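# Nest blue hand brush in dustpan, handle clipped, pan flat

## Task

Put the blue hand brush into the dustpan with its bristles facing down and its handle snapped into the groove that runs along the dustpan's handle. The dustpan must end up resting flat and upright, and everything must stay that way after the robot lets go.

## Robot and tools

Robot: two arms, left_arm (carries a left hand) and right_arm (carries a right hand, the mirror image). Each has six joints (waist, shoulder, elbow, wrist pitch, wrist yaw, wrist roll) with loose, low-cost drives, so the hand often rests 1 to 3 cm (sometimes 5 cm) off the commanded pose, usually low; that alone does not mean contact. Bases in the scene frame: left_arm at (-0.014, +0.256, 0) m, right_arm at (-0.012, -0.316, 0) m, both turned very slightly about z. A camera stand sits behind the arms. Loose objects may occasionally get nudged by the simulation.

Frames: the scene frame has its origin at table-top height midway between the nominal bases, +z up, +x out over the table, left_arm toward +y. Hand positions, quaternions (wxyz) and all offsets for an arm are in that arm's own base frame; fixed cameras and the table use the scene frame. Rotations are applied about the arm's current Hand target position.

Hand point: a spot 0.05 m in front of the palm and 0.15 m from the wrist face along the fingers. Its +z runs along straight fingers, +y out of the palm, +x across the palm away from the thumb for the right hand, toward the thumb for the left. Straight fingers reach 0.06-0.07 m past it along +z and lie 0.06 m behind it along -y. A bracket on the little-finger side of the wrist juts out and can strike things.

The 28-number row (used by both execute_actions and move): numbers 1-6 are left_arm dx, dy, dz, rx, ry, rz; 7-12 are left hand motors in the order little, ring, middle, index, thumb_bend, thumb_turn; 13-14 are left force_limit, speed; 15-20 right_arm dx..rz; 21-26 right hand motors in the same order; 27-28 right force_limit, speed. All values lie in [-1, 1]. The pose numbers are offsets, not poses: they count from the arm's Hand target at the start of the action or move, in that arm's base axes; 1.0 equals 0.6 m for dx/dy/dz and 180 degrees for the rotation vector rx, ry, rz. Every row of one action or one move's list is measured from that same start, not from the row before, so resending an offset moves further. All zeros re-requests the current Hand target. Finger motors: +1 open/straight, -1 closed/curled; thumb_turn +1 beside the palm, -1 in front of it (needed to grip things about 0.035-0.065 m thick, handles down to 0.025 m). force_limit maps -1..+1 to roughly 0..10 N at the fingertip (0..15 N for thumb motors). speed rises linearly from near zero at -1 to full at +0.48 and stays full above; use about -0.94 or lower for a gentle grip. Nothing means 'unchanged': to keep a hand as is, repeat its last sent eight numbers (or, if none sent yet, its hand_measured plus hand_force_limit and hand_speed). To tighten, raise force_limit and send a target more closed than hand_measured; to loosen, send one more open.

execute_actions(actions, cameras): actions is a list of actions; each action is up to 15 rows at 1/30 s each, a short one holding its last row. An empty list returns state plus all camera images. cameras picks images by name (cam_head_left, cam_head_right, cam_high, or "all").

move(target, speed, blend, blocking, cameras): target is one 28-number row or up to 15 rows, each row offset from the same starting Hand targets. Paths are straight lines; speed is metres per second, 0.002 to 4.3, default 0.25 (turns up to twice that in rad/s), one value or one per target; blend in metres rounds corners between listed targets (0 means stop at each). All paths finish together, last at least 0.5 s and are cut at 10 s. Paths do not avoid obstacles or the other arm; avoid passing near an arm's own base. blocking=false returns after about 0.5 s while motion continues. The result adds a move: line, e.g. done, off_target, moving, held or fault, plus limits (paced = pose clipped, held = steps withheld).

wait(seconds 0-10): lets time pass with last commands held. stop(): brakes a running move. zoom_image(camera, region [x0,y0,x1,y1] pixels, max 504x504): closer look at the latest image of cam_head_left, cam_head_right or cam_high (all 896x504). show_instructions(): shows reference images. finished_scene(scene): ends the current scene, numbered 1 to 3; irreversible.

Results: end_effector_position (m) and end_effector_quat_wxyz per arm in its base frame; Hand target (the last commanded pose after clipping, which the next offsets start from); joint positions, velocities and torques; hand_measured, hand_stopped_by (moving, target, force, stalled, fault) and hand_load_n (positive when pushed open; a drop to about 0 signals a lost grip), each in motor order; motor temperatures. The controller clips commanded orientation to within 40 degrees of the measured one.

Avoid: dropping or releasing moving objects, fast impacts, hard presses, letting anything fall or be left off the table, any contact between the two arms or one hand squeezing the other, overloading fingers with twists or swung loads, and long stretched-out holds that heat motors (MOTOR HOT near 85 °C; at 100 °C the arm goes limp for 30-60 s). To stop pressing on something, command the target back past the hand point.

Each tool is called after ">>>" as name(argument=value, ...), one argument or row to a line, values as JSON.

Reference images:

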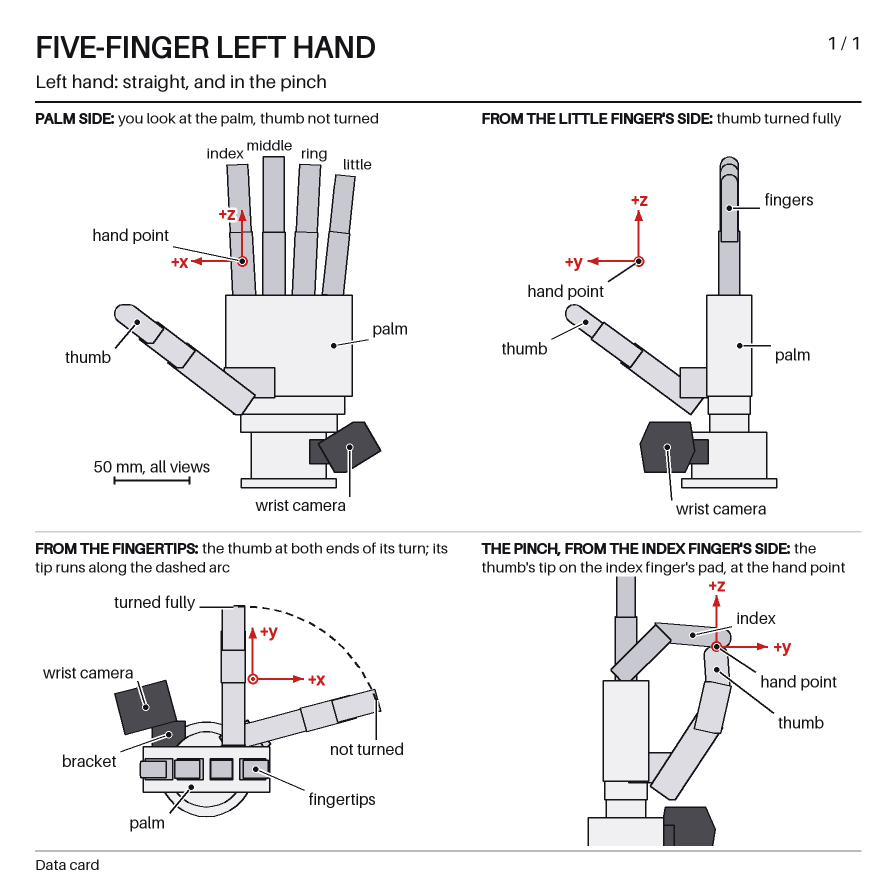

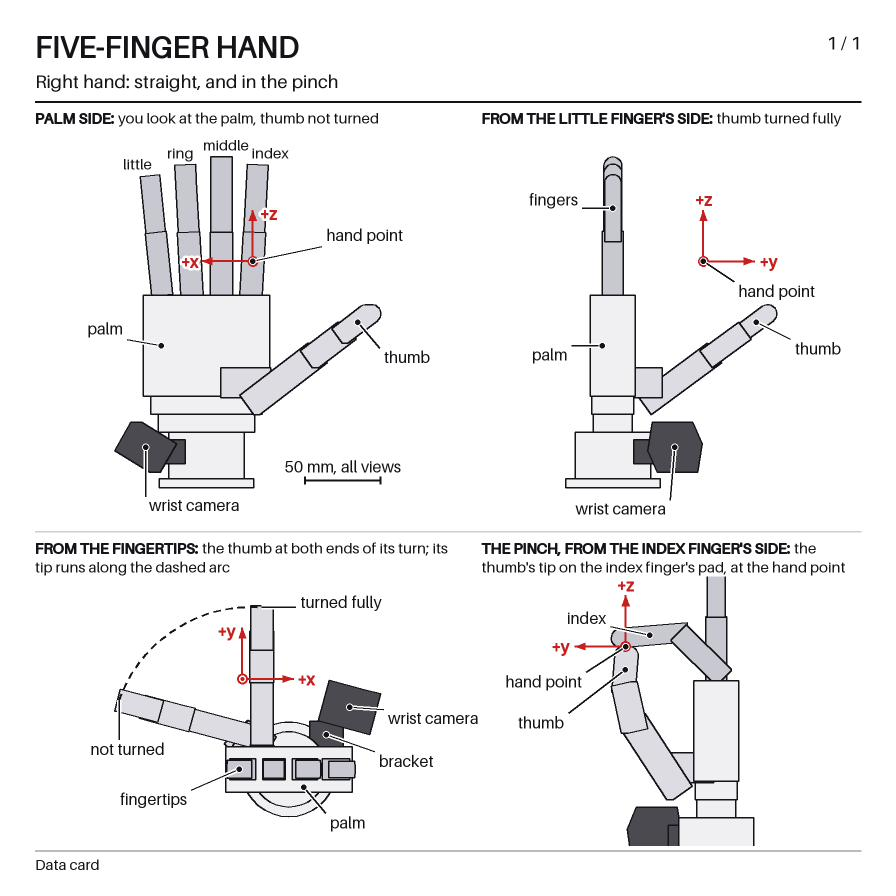

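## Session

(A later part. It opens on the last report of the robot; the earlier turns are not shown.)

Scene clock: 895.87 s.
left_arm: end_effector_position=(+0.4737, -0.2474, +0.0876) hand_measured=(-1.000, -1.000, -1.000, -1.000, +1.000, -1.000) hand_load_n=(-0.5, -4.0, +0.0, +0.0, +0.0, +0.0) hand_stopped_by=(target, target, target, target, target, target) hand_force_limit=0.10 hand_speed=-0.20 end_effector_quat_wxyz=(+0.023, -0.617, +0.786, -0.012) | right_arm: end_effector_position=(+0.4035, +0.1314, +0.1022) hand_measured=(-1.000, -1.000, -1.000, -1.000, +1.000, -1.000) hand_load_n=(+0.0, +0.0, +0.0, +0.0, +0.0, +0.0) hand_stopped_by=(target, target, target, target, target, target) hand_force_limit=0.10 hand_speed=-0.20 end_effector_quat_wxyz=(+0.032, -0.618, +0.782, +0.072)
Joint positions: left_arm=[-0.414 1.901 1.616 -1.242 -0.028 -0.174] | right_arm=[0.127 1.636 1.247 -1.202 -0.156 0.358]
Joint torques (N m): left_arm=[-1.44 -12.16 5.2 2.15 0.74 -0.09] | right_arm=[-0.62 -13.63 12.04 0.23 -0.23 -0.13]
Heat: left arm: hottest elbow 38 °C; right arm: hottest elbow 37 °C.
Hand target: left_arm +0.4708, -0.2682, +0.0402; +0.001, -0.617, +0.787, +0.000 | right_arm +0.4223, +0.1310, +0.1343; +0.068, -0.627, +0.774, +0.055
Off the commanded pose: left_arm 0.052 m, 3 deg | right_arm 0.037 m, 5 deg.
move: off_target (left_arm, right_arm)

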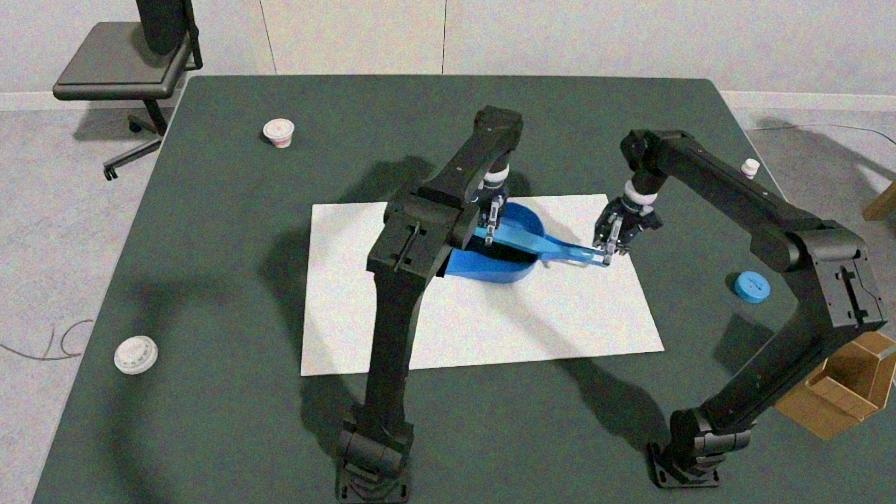

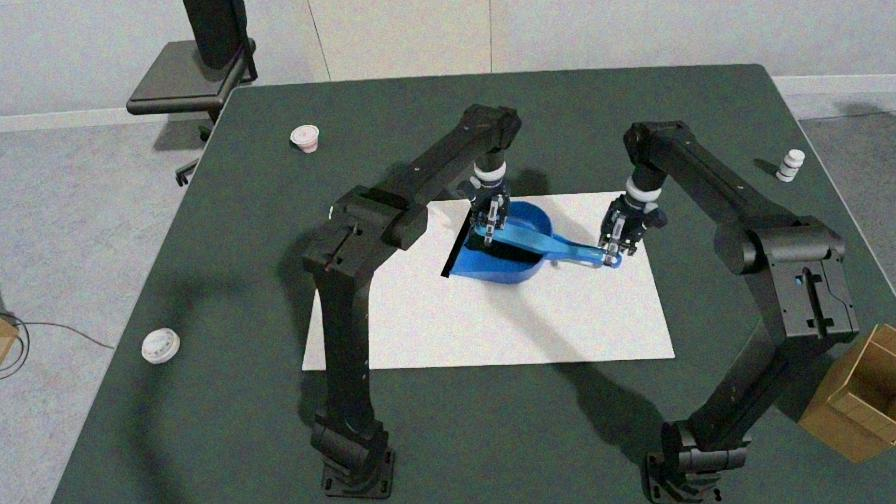

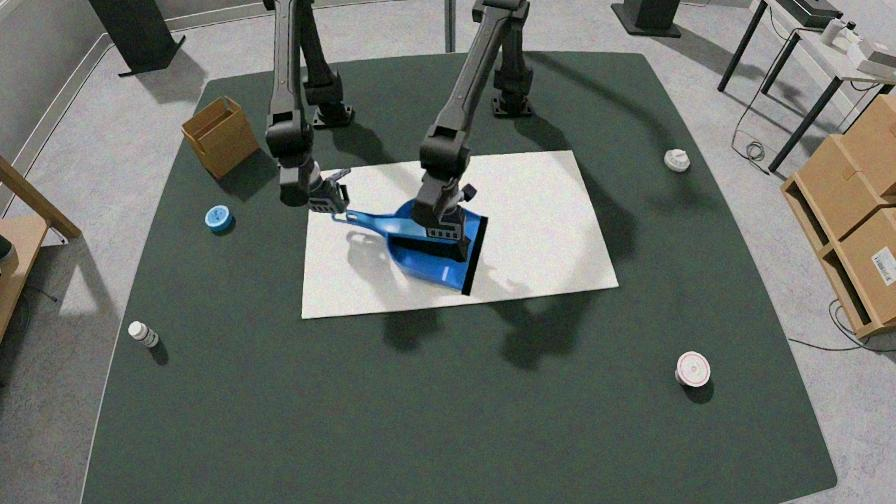

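>>> zoom_image(
  camera="cam_high",
  region=[385, 190, 505, 310],
)

>>> zoom_image(
  camera="cam_head_right",
  region=[430, 190, 550, 290],
)

Scaled by 4.200 from the camera's 896x504 image, which has a finer 1280x720 frame.

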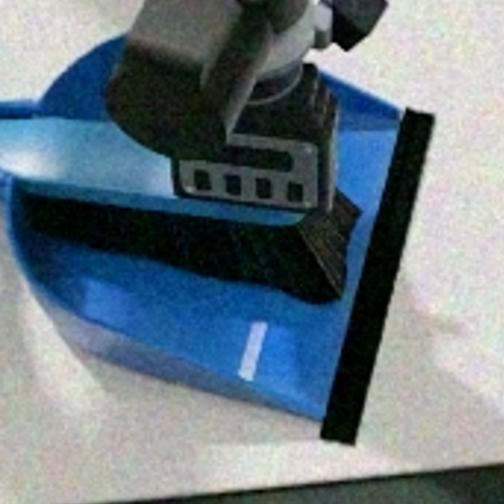

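Scaled by 4.200 from the camera's 896x504 image, which has a finer 1280x720 frame.

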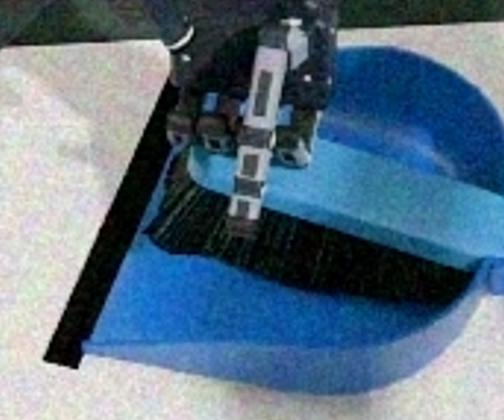

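>>> move(
  target=[
    [0.0,0.0,0.0,0,0,0,-1,-1,-1,-1,1,-1,0.1,-0.2,0,0.0,0.04,-0.0547,0.0103,0.0145,-1,-1,-1,-1,1,-1,0.1,-0.2],
    [0.0,0.0,0.0,0,0,0,-1,-1,-1,-1,1,-1,0.1,-0.2,0.01,0.175,0.0,-0.0547,0.0103,0.0145,-1,-1,-1,-1,1,-1,0.1,-0.2],
  ],
  speed=0.1,
  cameras=["all"],
)

>>> zoom_image(
  camera="cam_high",
  region=[325, 160, 505, 290],
)

>>> zoom_image(
  camera="cam_head_right",
  region=[420, 160, 640, 300],
)

Scene clock: 907.87 s.
left_arm: end_effector_position=(+0.4737, -0.2474, +0.0876) hand_measured=(-1.000, -1.000, -1.000, -1.000, +1.000, -1.000) hand_load_n=(-0.5, -4.0, +0.0, +0.0, -0.5, +0.0) hand_stopped_by=(target, target, target, target, target, target) hand_force_limit=0.10 hand_speed=-0.20 end_effector_quat_wxyz=(+0.023, -0.617, +0.786, -0.012) | right_arm: end_effector_position=(+0.4010, +0.2242, +0.1203) hand_measured=(-1.000, -1.000, -1.000, -1.000, +1.000, -1.000) hand_load_n=(+0.0, +0.0, +0.0, +0.5, +0.0, +0.0) hand_stopped_by=(target, target, target, target, target, target) hand_force_limit=0.10 hand_speed=-0.20 end_effector_quat_wxyz=(-0.035, -0.657, +0.753, +0.010)
Joint positions: left_arm=[-0.414 1.901 1.616 -1.242 -0.028 -0.174] | right_arm=[0.388 1.722 1.431 -1.353 0.004 0.526]
Joint torques (N m): left_arm=[-1.67 -12.22 5.19 2.19 0.74 -0.1] | right_arm=[0.09 -11.75 12.55 1.32 0.03 0.18]
Heat: left arm: hottest elbow 38 °C; right arm: hottest elbow 39 °C.
Hand target: left_arm +0.4708, -0.2682, +0.0402; +0.001, -0.617, +0.787, +0.000 | right_arm +0.4283, +0.2360, +0.1343; +0.000, -0.647, +0.763, +0.000
Off the commanded pose: left_arm 0.052 m, 3 deg | right_arm 0.033 m, 4 deg.
move: off_target (left_arm, right_arm)

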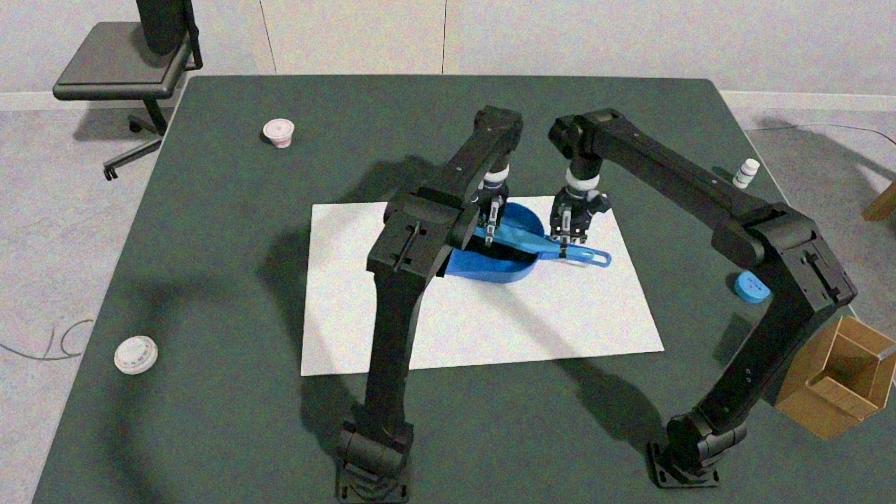

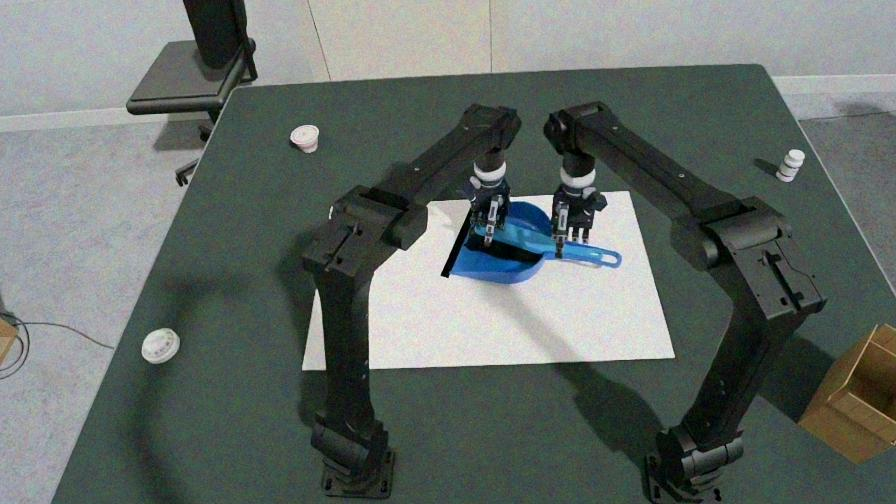

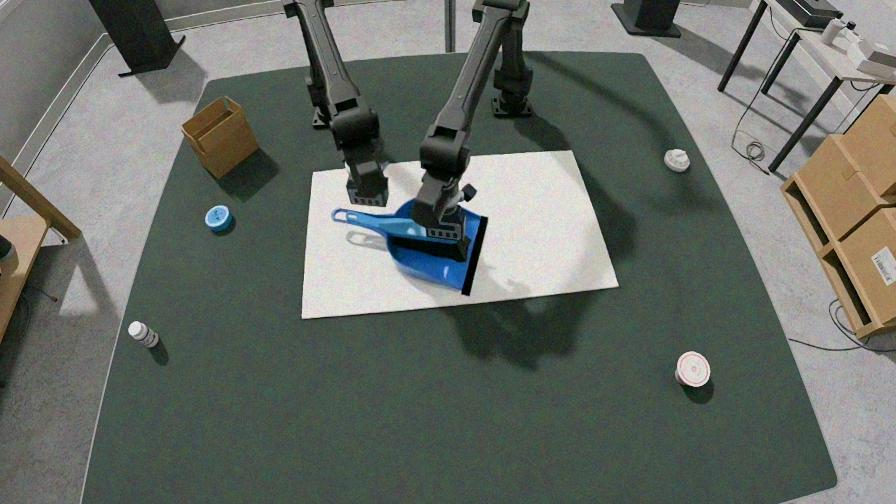

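Scaled by 2.800 from the camera's 896x504 image, which has a finer 1280x720 frame.

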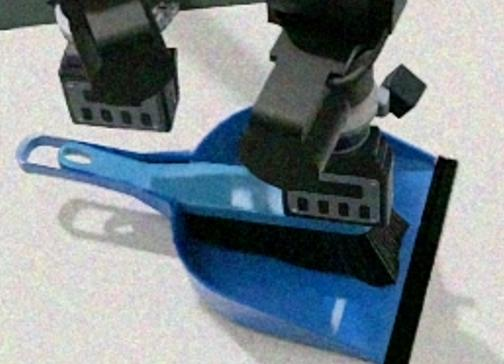

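Scaled by 2.291 from the camera's 896x504 image, which has a finer 1280x720 frame.

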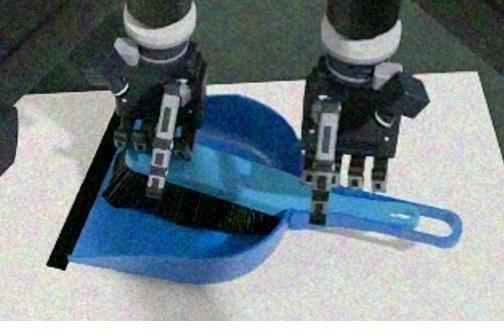

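>>> move(
  target=[0.0,0.0,0.0,0,0,0,-1,-1,-1,-1,1,-1,0.1,-0.2,0.0,0.01,-0.1,0,0,0,-1,-1,-1,-1,1,-1,0.1,-0.2],
  speed=0.07,
  cameras=["all"],
)

>>> zoom_image(
  camera="cam_high",
  region=[325, 160, 505, 290],
)

>>> zoom_image(
  camera="cam_head_right",
  region=[420, 160, 640, 300],
)

Scene clock: 911.17 s.
left_arm: end_effector_position=(+0.4737, -0.2474, +0.0876) hand_measured=(-1.000, -1.000, -1.000, -1.000, +1.000, -1.000) hand_load_n=(+0.0, -4.0, +0.5, +0.0, +0.0, +0.0) hand_stopped_by=(target, target, target, target, target, target) hand_force_limit=0.10 hand_speed=-0.20 end_effector_quat_wxyz=(+0.023, -0.617, +0.786, -0.012) | right_arm: end_effector_position=(+0.4167, +0.2342, +0.0735) hand_measured=(-1.000, -1.000, -1.000, -1.000, +1.000, -1.000) hand_load_n=(+0.0, +0.0, +0.0, +0.0, +0.0, +0.0) hand_stopped_by=(target, target, target, target, target, target) hand_force_limit=0.10 hand_speed=-0.20 end_effector_quat_wxyz=(-0.017, -0.655, +0.755, +0.004)
Joint positions: left_arm=[-0.414 1.901 1.616 -1.242 -0.028 -0.174] | right_arm=[0.394 1.78 1.387 -1.212 0.004 0.536]
Joint torques (N m): left_arm=[-1.79 -12.1 5.19 2.18 0.75 -0.1] | right_arm=[0.32 -12.69 8.72 1.61 0.07 0.19]
Heat: left arm: hottest elbow 38 °C; right arm: hottest elbow 39 °C.
Hand target: left_arm +0.4708, -0.2682, +0.0402; +0.001, -0.617, +0.787, +0.000 | right_arm +0.4283, +0.2420, +0.0743; +0.000, -0.647, +0.763, +0.000
Off the commanded pose: left_arm 0.052 m, 3 deg | right_arm 0.014 m, 2 deg.
move: off_target (left_arm, right_arm)

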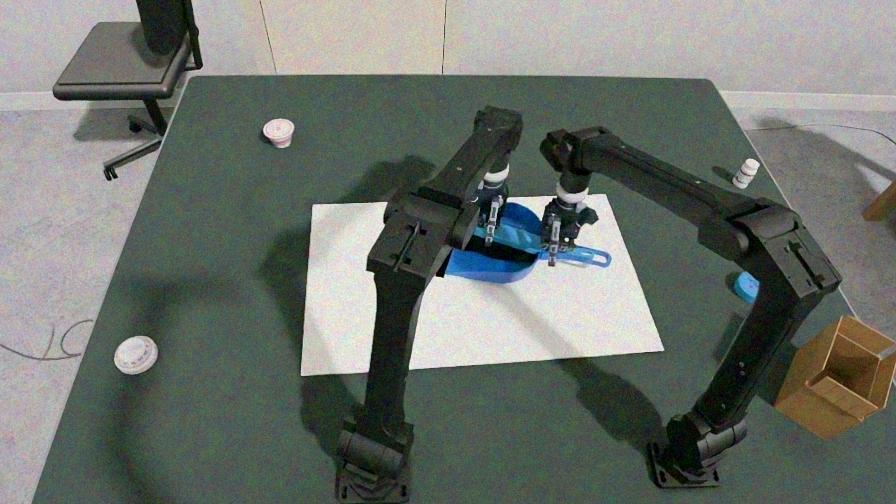

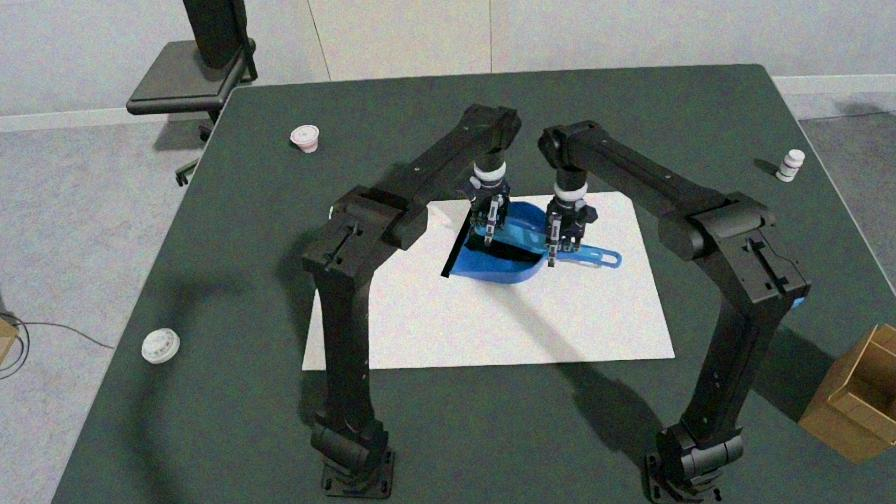

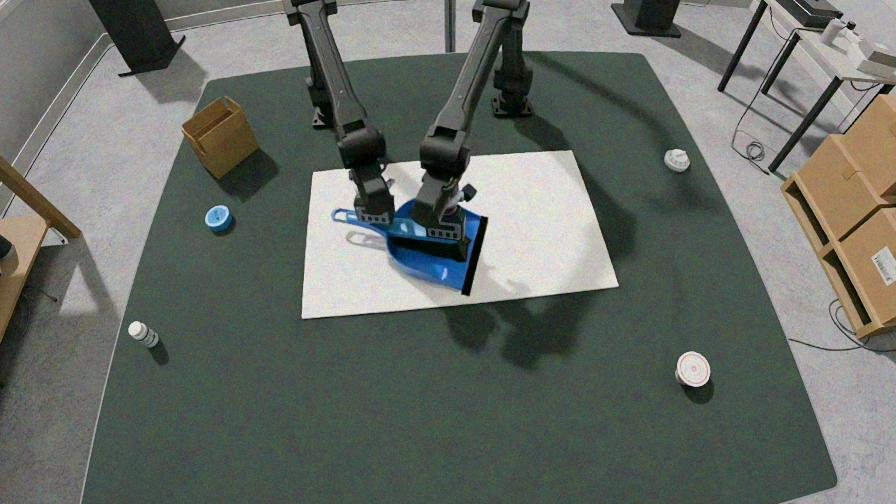

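Scaled by 2.800 from the camera's 896x504 image, which has a finer 1280x720 frame.

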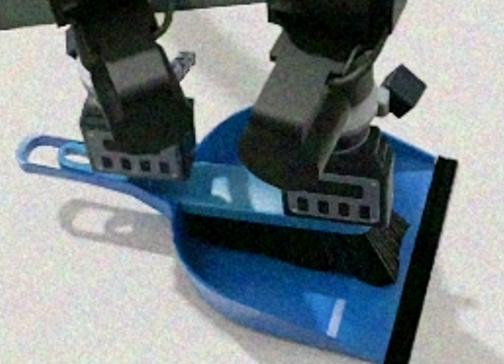

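Scaled by 2.291 from the camera's 896x504 image, which has a finer 1280x720 frame.

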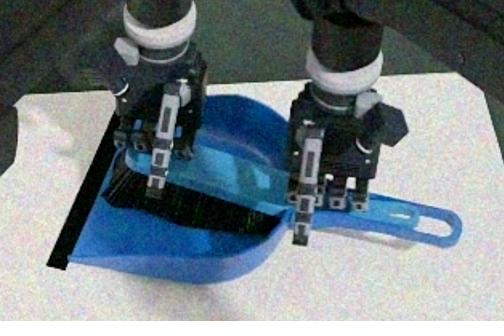

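>>> move(
  target=[0.0,0.0,0.0,0,0,0,-1,-1,-1,-1,1,-1,0.1,-0.2,-0.005,0.0,-0.045,0,0,0,-1,-1,-1,-1,1,-1,0.1,-0.2],
  speed=0.05,
  cameras=[],
)

>>> wait(
  seconds=0.2,
  cameras=["all"],
)

>>> zoom_image(
  camera="cam_high",
  region=[325, 160, 505, 290],
)

>>> zoom_image(
  camera="cam_head_right",
  region=[420, 160, 640, 300],
)

Scene clock: 914.50 s.
left_arm: end_effector_position=(+0.4736, -0.2477, +0.0876) hand_measured=(-1.000, -1.000, -1.000, -1.000, +1.000, -1.000) hand_load_n=(-0.5, -4.0, +0.0, +0.0, +0.0, +0.0) hand_stopped_by=(target, target, target, target, target, target) hand_force_limit=0.10 hand_speed=-0.20 end_effector_quat_wxyz=(+0.022, -0.617, +0.786, -0.013) | right_arm: end_effector_position=(+0.4237, +0.2329, +0.0586) hand_measured=(-1.000, -1.000, -1.000, -1.000, +1.000, -1.000) hand_load_n=(-1.0, +0.0, +0.0, +0.0, +0.0, +0.0) hand_stopped_by=(target, target, target, target, target, target) hand_force_limit=0.10 hand_speed=-0.20 end_effector_quat_wxyz=(-0.001, -0.646, +0.763, -0.001)
Joint positions: left_arm=[-0.414 1.901 1.616 -1.242 -0.027 -0.174] | right_arm=[0.385 1.785 1.355 -1.142 0.004 0.552]
Joint torques (N m): left_arm=[-1.61 -12.1 5.24 2.14 0.75 -0.1] | right_arm=[0.5 -10.99 7.39 1.51 0.04 0.2]
Heat: left arm: hottest elbow 38 °C; right arm: hottest elbow 39 °C.
Hand target: left_arm +0.4708, -0.2682, +0.0402; +0.001, -0.617, +0.787, +0.000 | right_arm +0.4253, +0.2420, +0.0473; +0.000, -0.647, +0.763, +0.000
Off the commanded pose: left_arm 0.052 m, 3 deg | right_arm 0.015 m, 0 deg.
move: off_target (left_arm, right_arm)
No camera images: "cameras" was empty.

Scene clock: 914.70 s.
left_arm: end_effector_position=(+0.4736, -0.2477, +0.0876) hand_measured=(-1.000, -1.000, -1.000, -1.000, +1.000, -1.000) hand_load_n=(-0.5, -4.0, +0.0, +0.0, +0.0, +0.0) hand_stopped_by=(target, target, target, target, target, target) hand_force_limit=0.10 hand_speed=-0.20 end_effector_quat_wxyz=(+0.022, -0.617, +0.786, -0.013) | right_arm: end_effector_position=(+0.4237, +0.2329, +0.0586) hand_measured=(-1.000, -1.000, -1.000, -1.000, +1.000, -1.000) hand_load_n=(-1.0, -0.5, +0.0, +0.0, +0.0, +0.0) hand_stopped_by=(target, target, target, target, target, target) hand_force_limit=0.10 hand_speed=-0.20 end_effector_quat_wxyz=(-0.001, -0.646, +0.763, -0.001)
Joint positions: left_arm=[-0.414 1.901 1.616 -1.242 -0.027 -0.174] | right_arm=[0.385 1.785 1.355 -1.142 0.004 0.552]
Joint torques (N m): left_arm=[-1.61 -12.16 5.24 2.15 0.75 -0.09] | right_arm=[0.56 -11.4 7.43 1.63 0.05 0.19]
Heat: left arm: hottest elbow 38 °C; right arm: hottest elbow 39 °C.
Hand target: left_arm +0.4708, -0.2682, +0.0402; +0.001, -0.617, +0.787, +0.000 | right_arm +0.4253, +0.2420, +0.0473; +0.000, -0.647, +0.763, +0.000
Off the commanded pose: left_arm 0.052 m, 3 deg | right_arm 0.015 m, 0 deg.
wait: 0.20 s; at rest by 0.17 s

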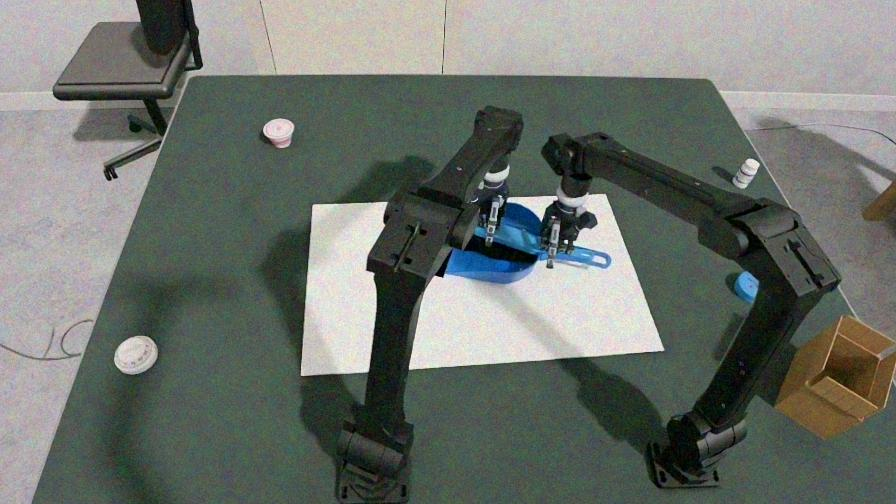

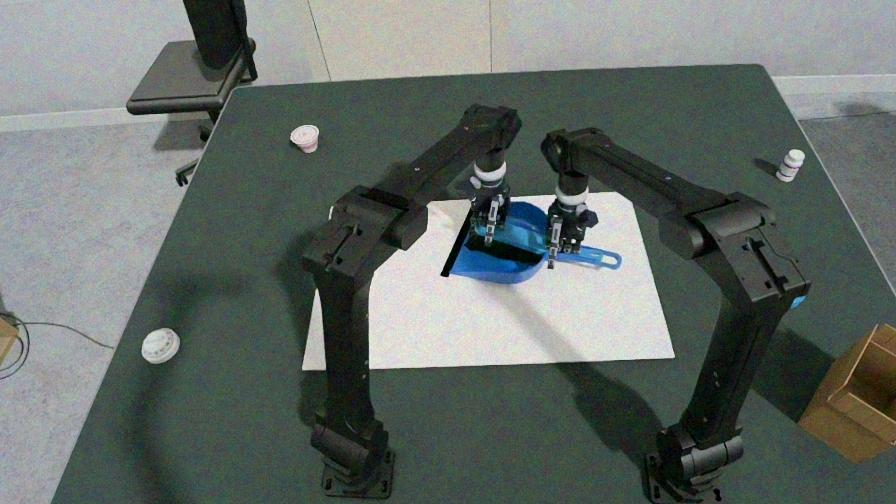

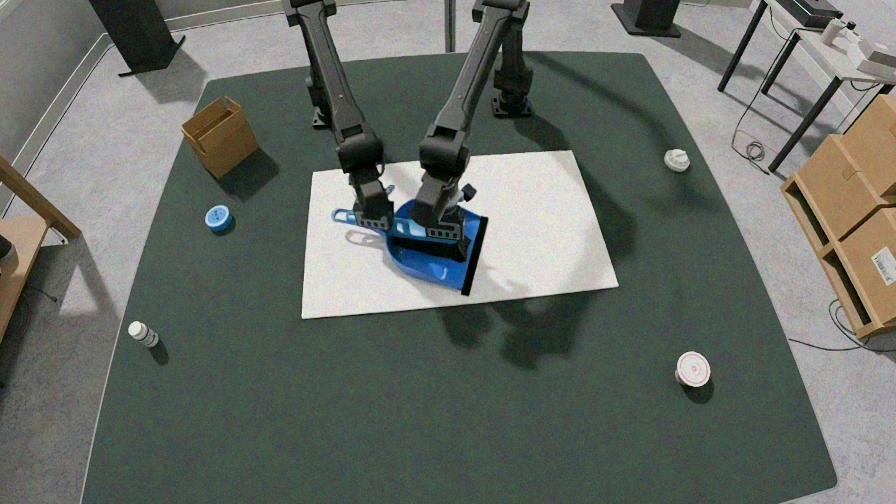

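Scaled by 2.800 from the camera's 896x504 image, which has a finer 1280x720 frame.

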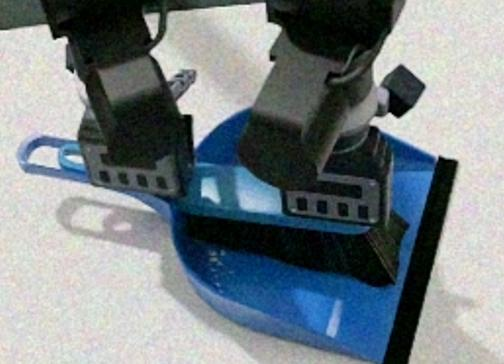

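Scaled by 2.291 from the camera's 896x504 image, which has a finer 1280x720 frame.

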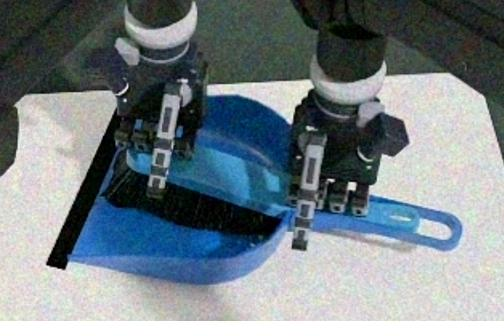

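>>> move(
  target=[0.0,0.0,0.0,0,0,0,-1,-1,-1,-1,1,-1,0.1,-0.2,-0.003,0.0,-0.04,0,0,0,-1,-1,-1,-1,1,-1,0.1,-0.2],
  speed=0.05,
  cameras=["all"],
)

>>> zoom_image(
  camera="cam_high",
  region=[325, 160, 505, 290],
)

>>> zoom_image(
  camera="cam_head_right",
  region=[420, 160, 640, 300],
)

Scene clock: 918.27 s.
left_arm: end_effector_position=(+0.4733, -0.2482, +0.0878) hand_measured=(-1.000, -1.000, -1.000, -1.000, +1.000, -1.000) hand_load_n=(-1.5, -4.5, +0.0, +0.0, +0.0, +0.0) hand_stopped_by=(target, target, target, target, target, target) hand_force_limit=0.10 hand_speed=-0.20 end_effector_quat_wxyz=(+0.021, -0.617, +0.786, -0.014) | right_arm: end_effector_position=(+0.4241, +0.2318, +0.0523) hand_measured=(-1.000, -1.000, -1.000, -1.000, +1.000, -1.000) hand_load_n=(-3.0, +0.0, +0.5, -1.5, +0.0, +0.0) hand_stopped_by=(target, target, target, target, target, target) hand_force_limit=0.10 hand_speed=-0.20 end_effector_quat_wxyz=(+0.003, -0.647, +0.762, -0.004)
Joint positions: left_arm=[-0.414 1.901 1.616 -1.242 -0.024 -0.174] | right_arm=[0.384 1.785 1.338 -1.115 0.005 0.547]
Joint torques (N m): left_arm=[-1.55 -12.22 5.26 2.13 0.65 -0.09] | right_arm=[0.85 -9.7 5.68 2.77 0.02 0.18]
Heat: left arm: hottest elbow 38 °C; right arm: hottest elbow 39 °C.
Hand target: left_arm +0.4708, -0.2682, +0.0402; +0.001, -0.617, +0.787, +0.000 | right_arm +0.4235, +0.2420, +0.0233; +0.000, -0.647, +0.763, +0.000
Off the commanded pose: left_arm 0.052 m, 3 deg | right_arm 0.031 m, 1 deg.
move: off_target (left_arm, right_arm)

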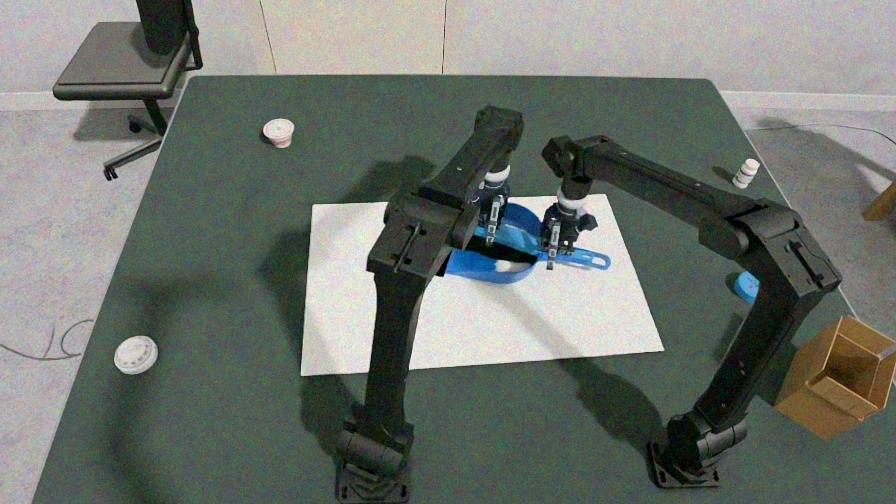

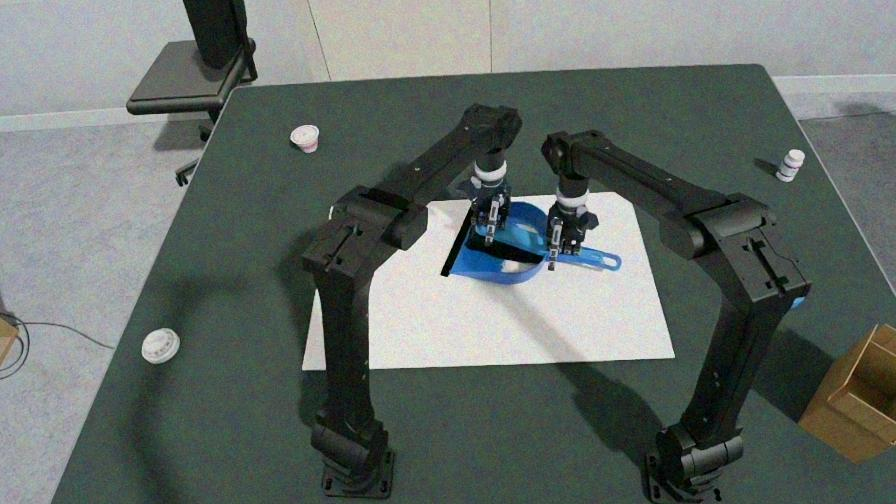

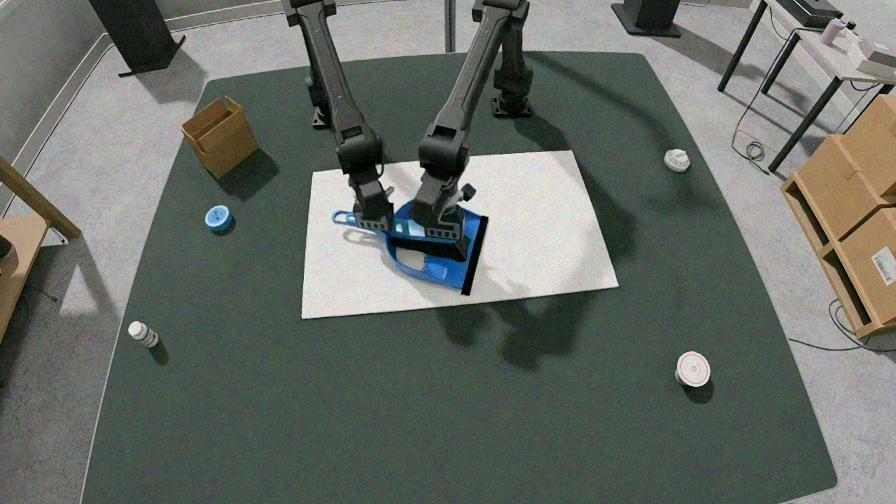

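Scaled by 2.800 from the camera's 896x504 image, which has a finer 1280x720 frame.

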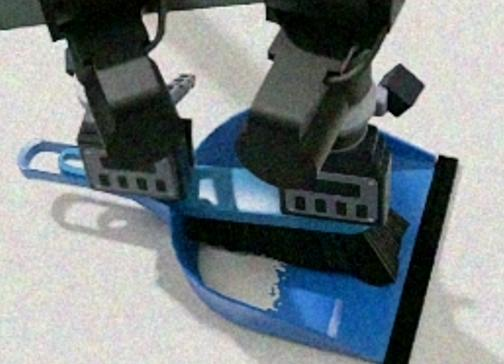

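Scaled by 2.291 from the camera's 896x504 image, which has a finer 1280x720 frame.

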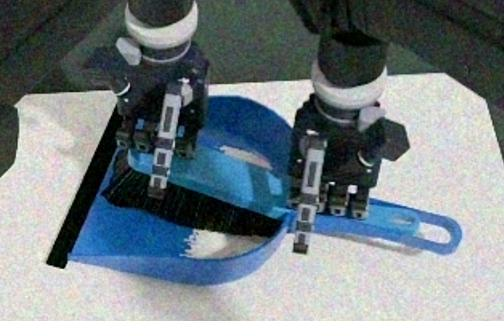

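>>> move(
  target=[
    [0.0,0.0,0.04,0,0,0,-1,-1,-1,-1,1,-1,0.1,-0.2,0.003,0.0,0.06,0,0,0,-1,-1,-1,-1,1,-1,0.1,-0.2],
    [0.0,0.0,0.1,0,0,0,-1,-1,-1,-1,1,-1,0.1,-0.2,0.003,-0.05,0.2,0,0,0,-1,-1,-1,-1,1,-1,0.1,-0.2],
  ],
  speed=0.06,
  cameras=["all"],
)

>>> zoom_image(
  camera="cam_high",
  region=[325, 160, 505, 290],
)

>>> zoom_image(
  camera="cam_head_right",
  region=[420, 160, 640, 300],
)

Scene clock: 924.10 s.
left_arm: end_effector_position=(+0.4639, -0.2469, +0.0925) hand_measured=(-1.000, -1.000, -1.000, -1.000, +1.000, -1.000) hand_load_n=(+0.0, +0.0, +0.0, +0.0, -0.5, +0.0) hand_stopped_by=(target, target, target, target, target, target) hand_force_limit=0.10 hand_speed=-0.20 end_effector_quat_wxyz=(+0.001, -0.617, +0.787, +0.013) | right_arm: end_effector_position=(+0.4070, +0.2086, +0.1090) hand_measured=(-1.000, -1.000, -1.000, -1.000, +1.000, -1.000) hand_load_n=(+0.0, +0.0, +0.5, +0.0, +0.0, +0.0) hand_stopped_by=(target, target, target, target, target, target) hand_force_limit=0.10 hand_speed=-0.20 end_effector_quat_wxyz=(-0.038, -0.639, +0.768, +0.011)
Joint positions: left_arm=[-0.416 1.923 1.651 -1.321 -0.014 -0.174] | right_arm=[0.351 1.729 1.41 -1.331 0.005 0.535]
Joint torques (N m): left_arm=[-1.49 -17.79 9.99 -0.16 0.32 -0.09] | right_arm=[-1.2 -15.09 12.41 0.13 0.03 -0.13]
Heat: left arm: hottest elbow 38 °C; right arm: hottest elbow 39 °C.
Hand target: left_arm +0.4708, -0.2682, +0.1002; +0.001, -0.617, +0.787, +0.000 | right_arm +0.4253, +0.2120, +0.1433; +0.000, -0.647, +0.763, +0.000
Off the commanded pose: left_arm 0.024 m, 2 deg | right_arm 0.039 m, 5 deg.
move: off_target (left_arm, right_arm)

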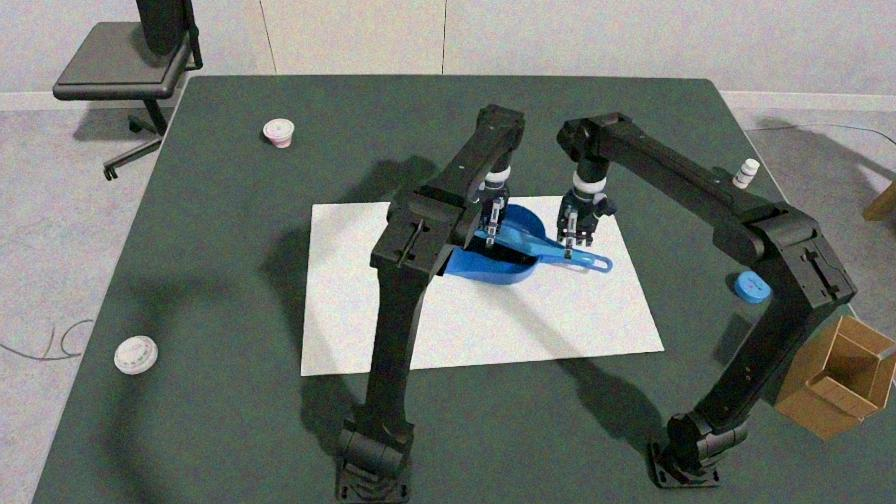

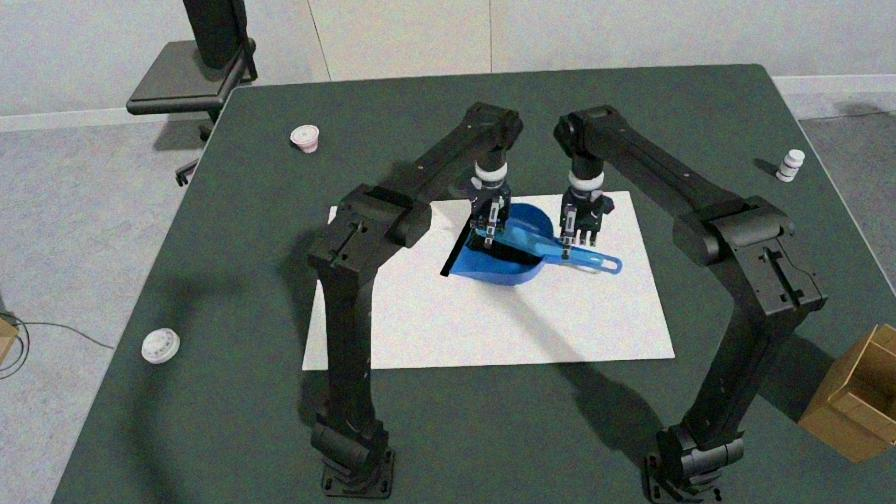

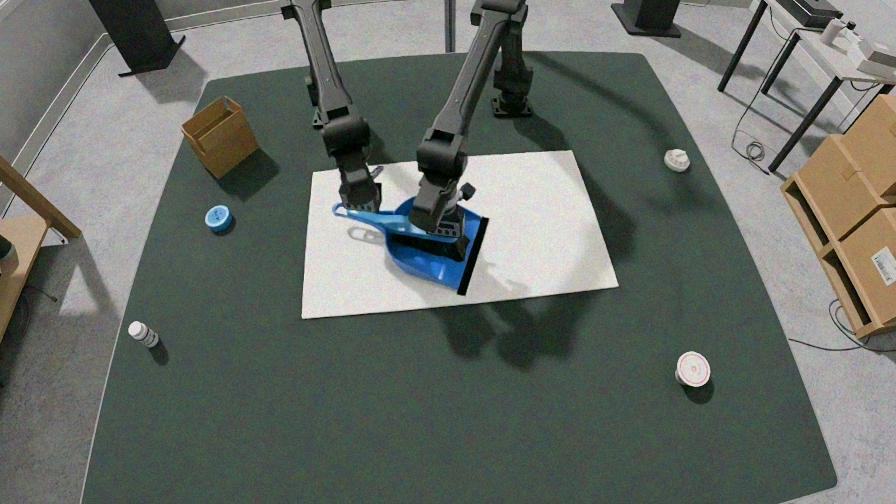

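Scaled by 2.800 from the camera's 896x504 image, which has a finer 1280x720 frame.

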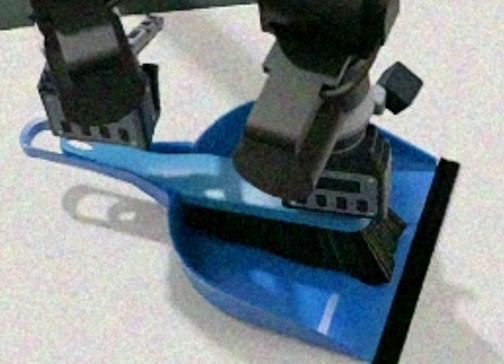

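Scaled by 2.291 from the camera's 896x504 image, which has a finer 1280x720 frame.

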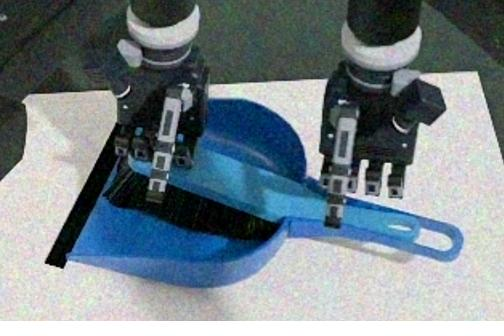

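>>> move(
  target=[
    [0.0,0.0,0.12,0,0,0,-1,-1,-1,-1,1,-1,0.1,-0.2,0,-0.0,0.08,0,0,0,-1,-1,-1,-1,1,-1,0.1,-0.2],
    [-0.08,0.25,0.22,0,0,0,-1,-1,-1,-1,1,-1,0.1,-0.2,-0.05,-0.25,0.18,0,0,0,-1,-1,-1,-1,1,-1,0.1,-0.2],
  ],
  speed=0.12,
  cameras=["all"],
)

>>> zoom_image(
  camera="cam_high",
  region=[325, 180, 505, 310],
)

>>> zoom_image(
  camera="cam_head_right",
  region=[430, 180, 640, 300],
)

>>> zoom_image(
  camera="cam_head_left",
  region=[420, 180, 630, 300],
)

Scene clock: 930.70 s.
left_arm: end_effector_position=(+0.4238, -0.1224, +0.2202) hand_measured=(-1.000, -1.000, -1.000, -1.000, +1.000, -1.000) hand_load_n=(+0.5, +0.5, +0.0, +0.5, +0.0, +0.0) hand_stopped_by=(target, target, target, target, target, target) hand_force_limit=0.10 hand_speed=-0.20 end_effector_quat_wxyz=(-0.006, -0.624, +0.781, +0.008) | right_arm: end_effector_position=(+0.3955, +0.0666, +0.2302) hand_measured=(-1.000, -1.000, -1.000, -1.000, +1.000, -1.000) hand_load_n=(+0.0, +0.0, +0.0, +0.0, +0.0, +0.0) hand_stopped_by=(target, target, target, target, target, target) hand_force_limit=0.10 hand_speed=-0.20 end_effector_quat_wxyz=(-0.020, -0.641, +0.767, +0.012)
Joint positions: left_arm=[-0.212 1.664 1.626 -1.555 -0.001 0.01] | right_arm=[0.06 1.547 1.508 -1.578 0.005 0.239]
Joint torques (N m): left_arm=[1.26 -17.14 7.34 -0.17 0.2 0.26] | right_arm=[-0.73 -13.04 10.11 0.16 -0.01 -0.12]
Heat: left arm: hottest elbow 38 °C; right arm: hottest elbow 39 °C.
Hand target: left_arm +0.4228, -0.1182, +0.2322; +0.001, -0.617, +0.787, +0.000 | right_arm +0.3953, +0.0620, +0.2513; +0.000, -0.647, +0.763, +0.000
Off the commanded pose: left_arm 0.013 m, 2 deg | right_arm 0.022 m, 3 deg.
move: off_target (left_arm, right_arm)

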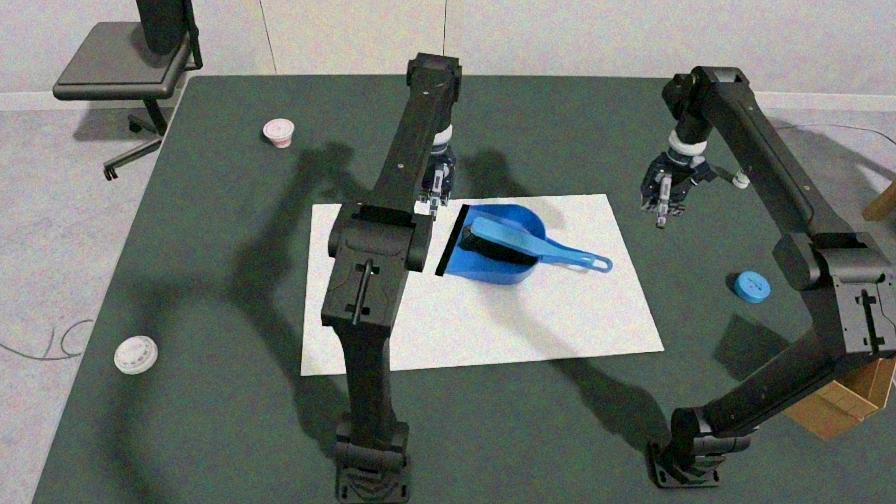

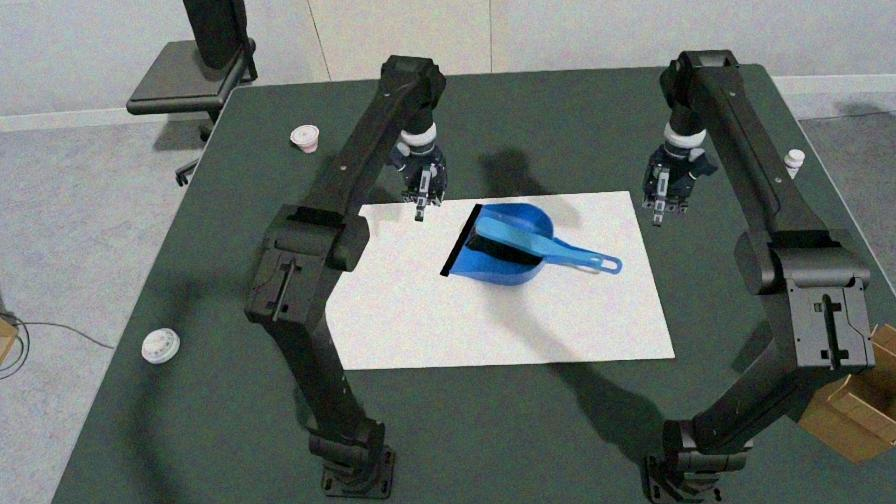

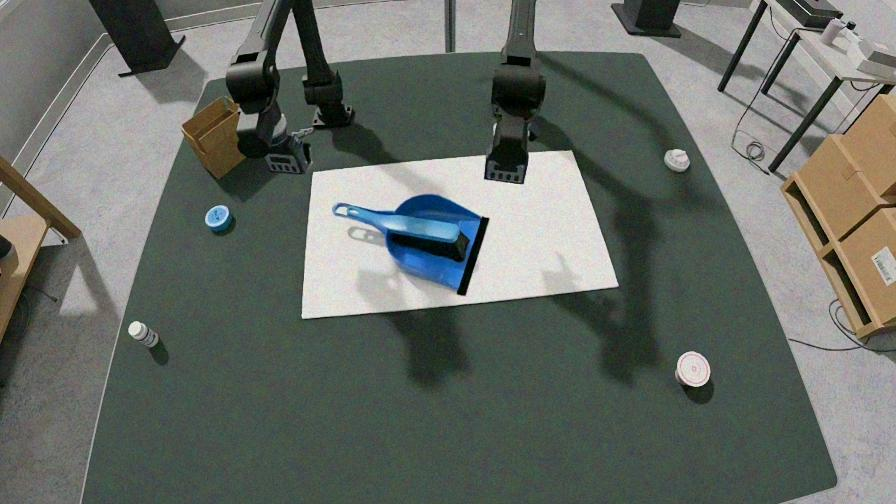

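Scaled by 2.800 from the camera's 896x504 image, which has a finer 1280x720 frame.

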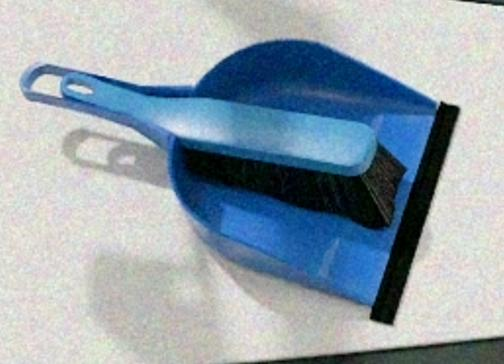

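Scaled by 2.400 from the camera's 896x504 image, which has a finer 1280x720 frame.

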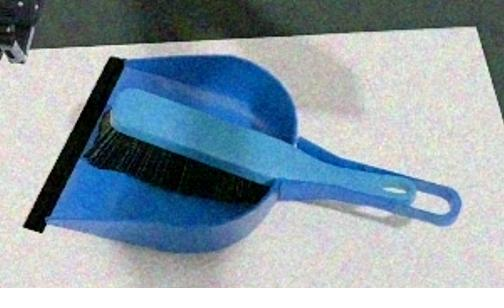

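Scaled by 2.400 from the camera's 896x504 image, which has a finer 1280x720 frame.

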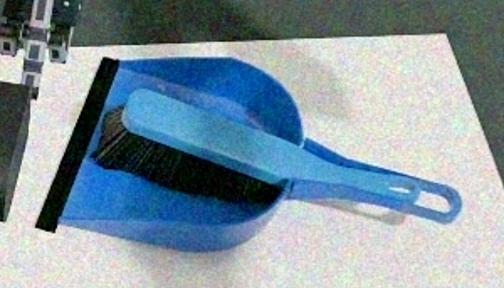

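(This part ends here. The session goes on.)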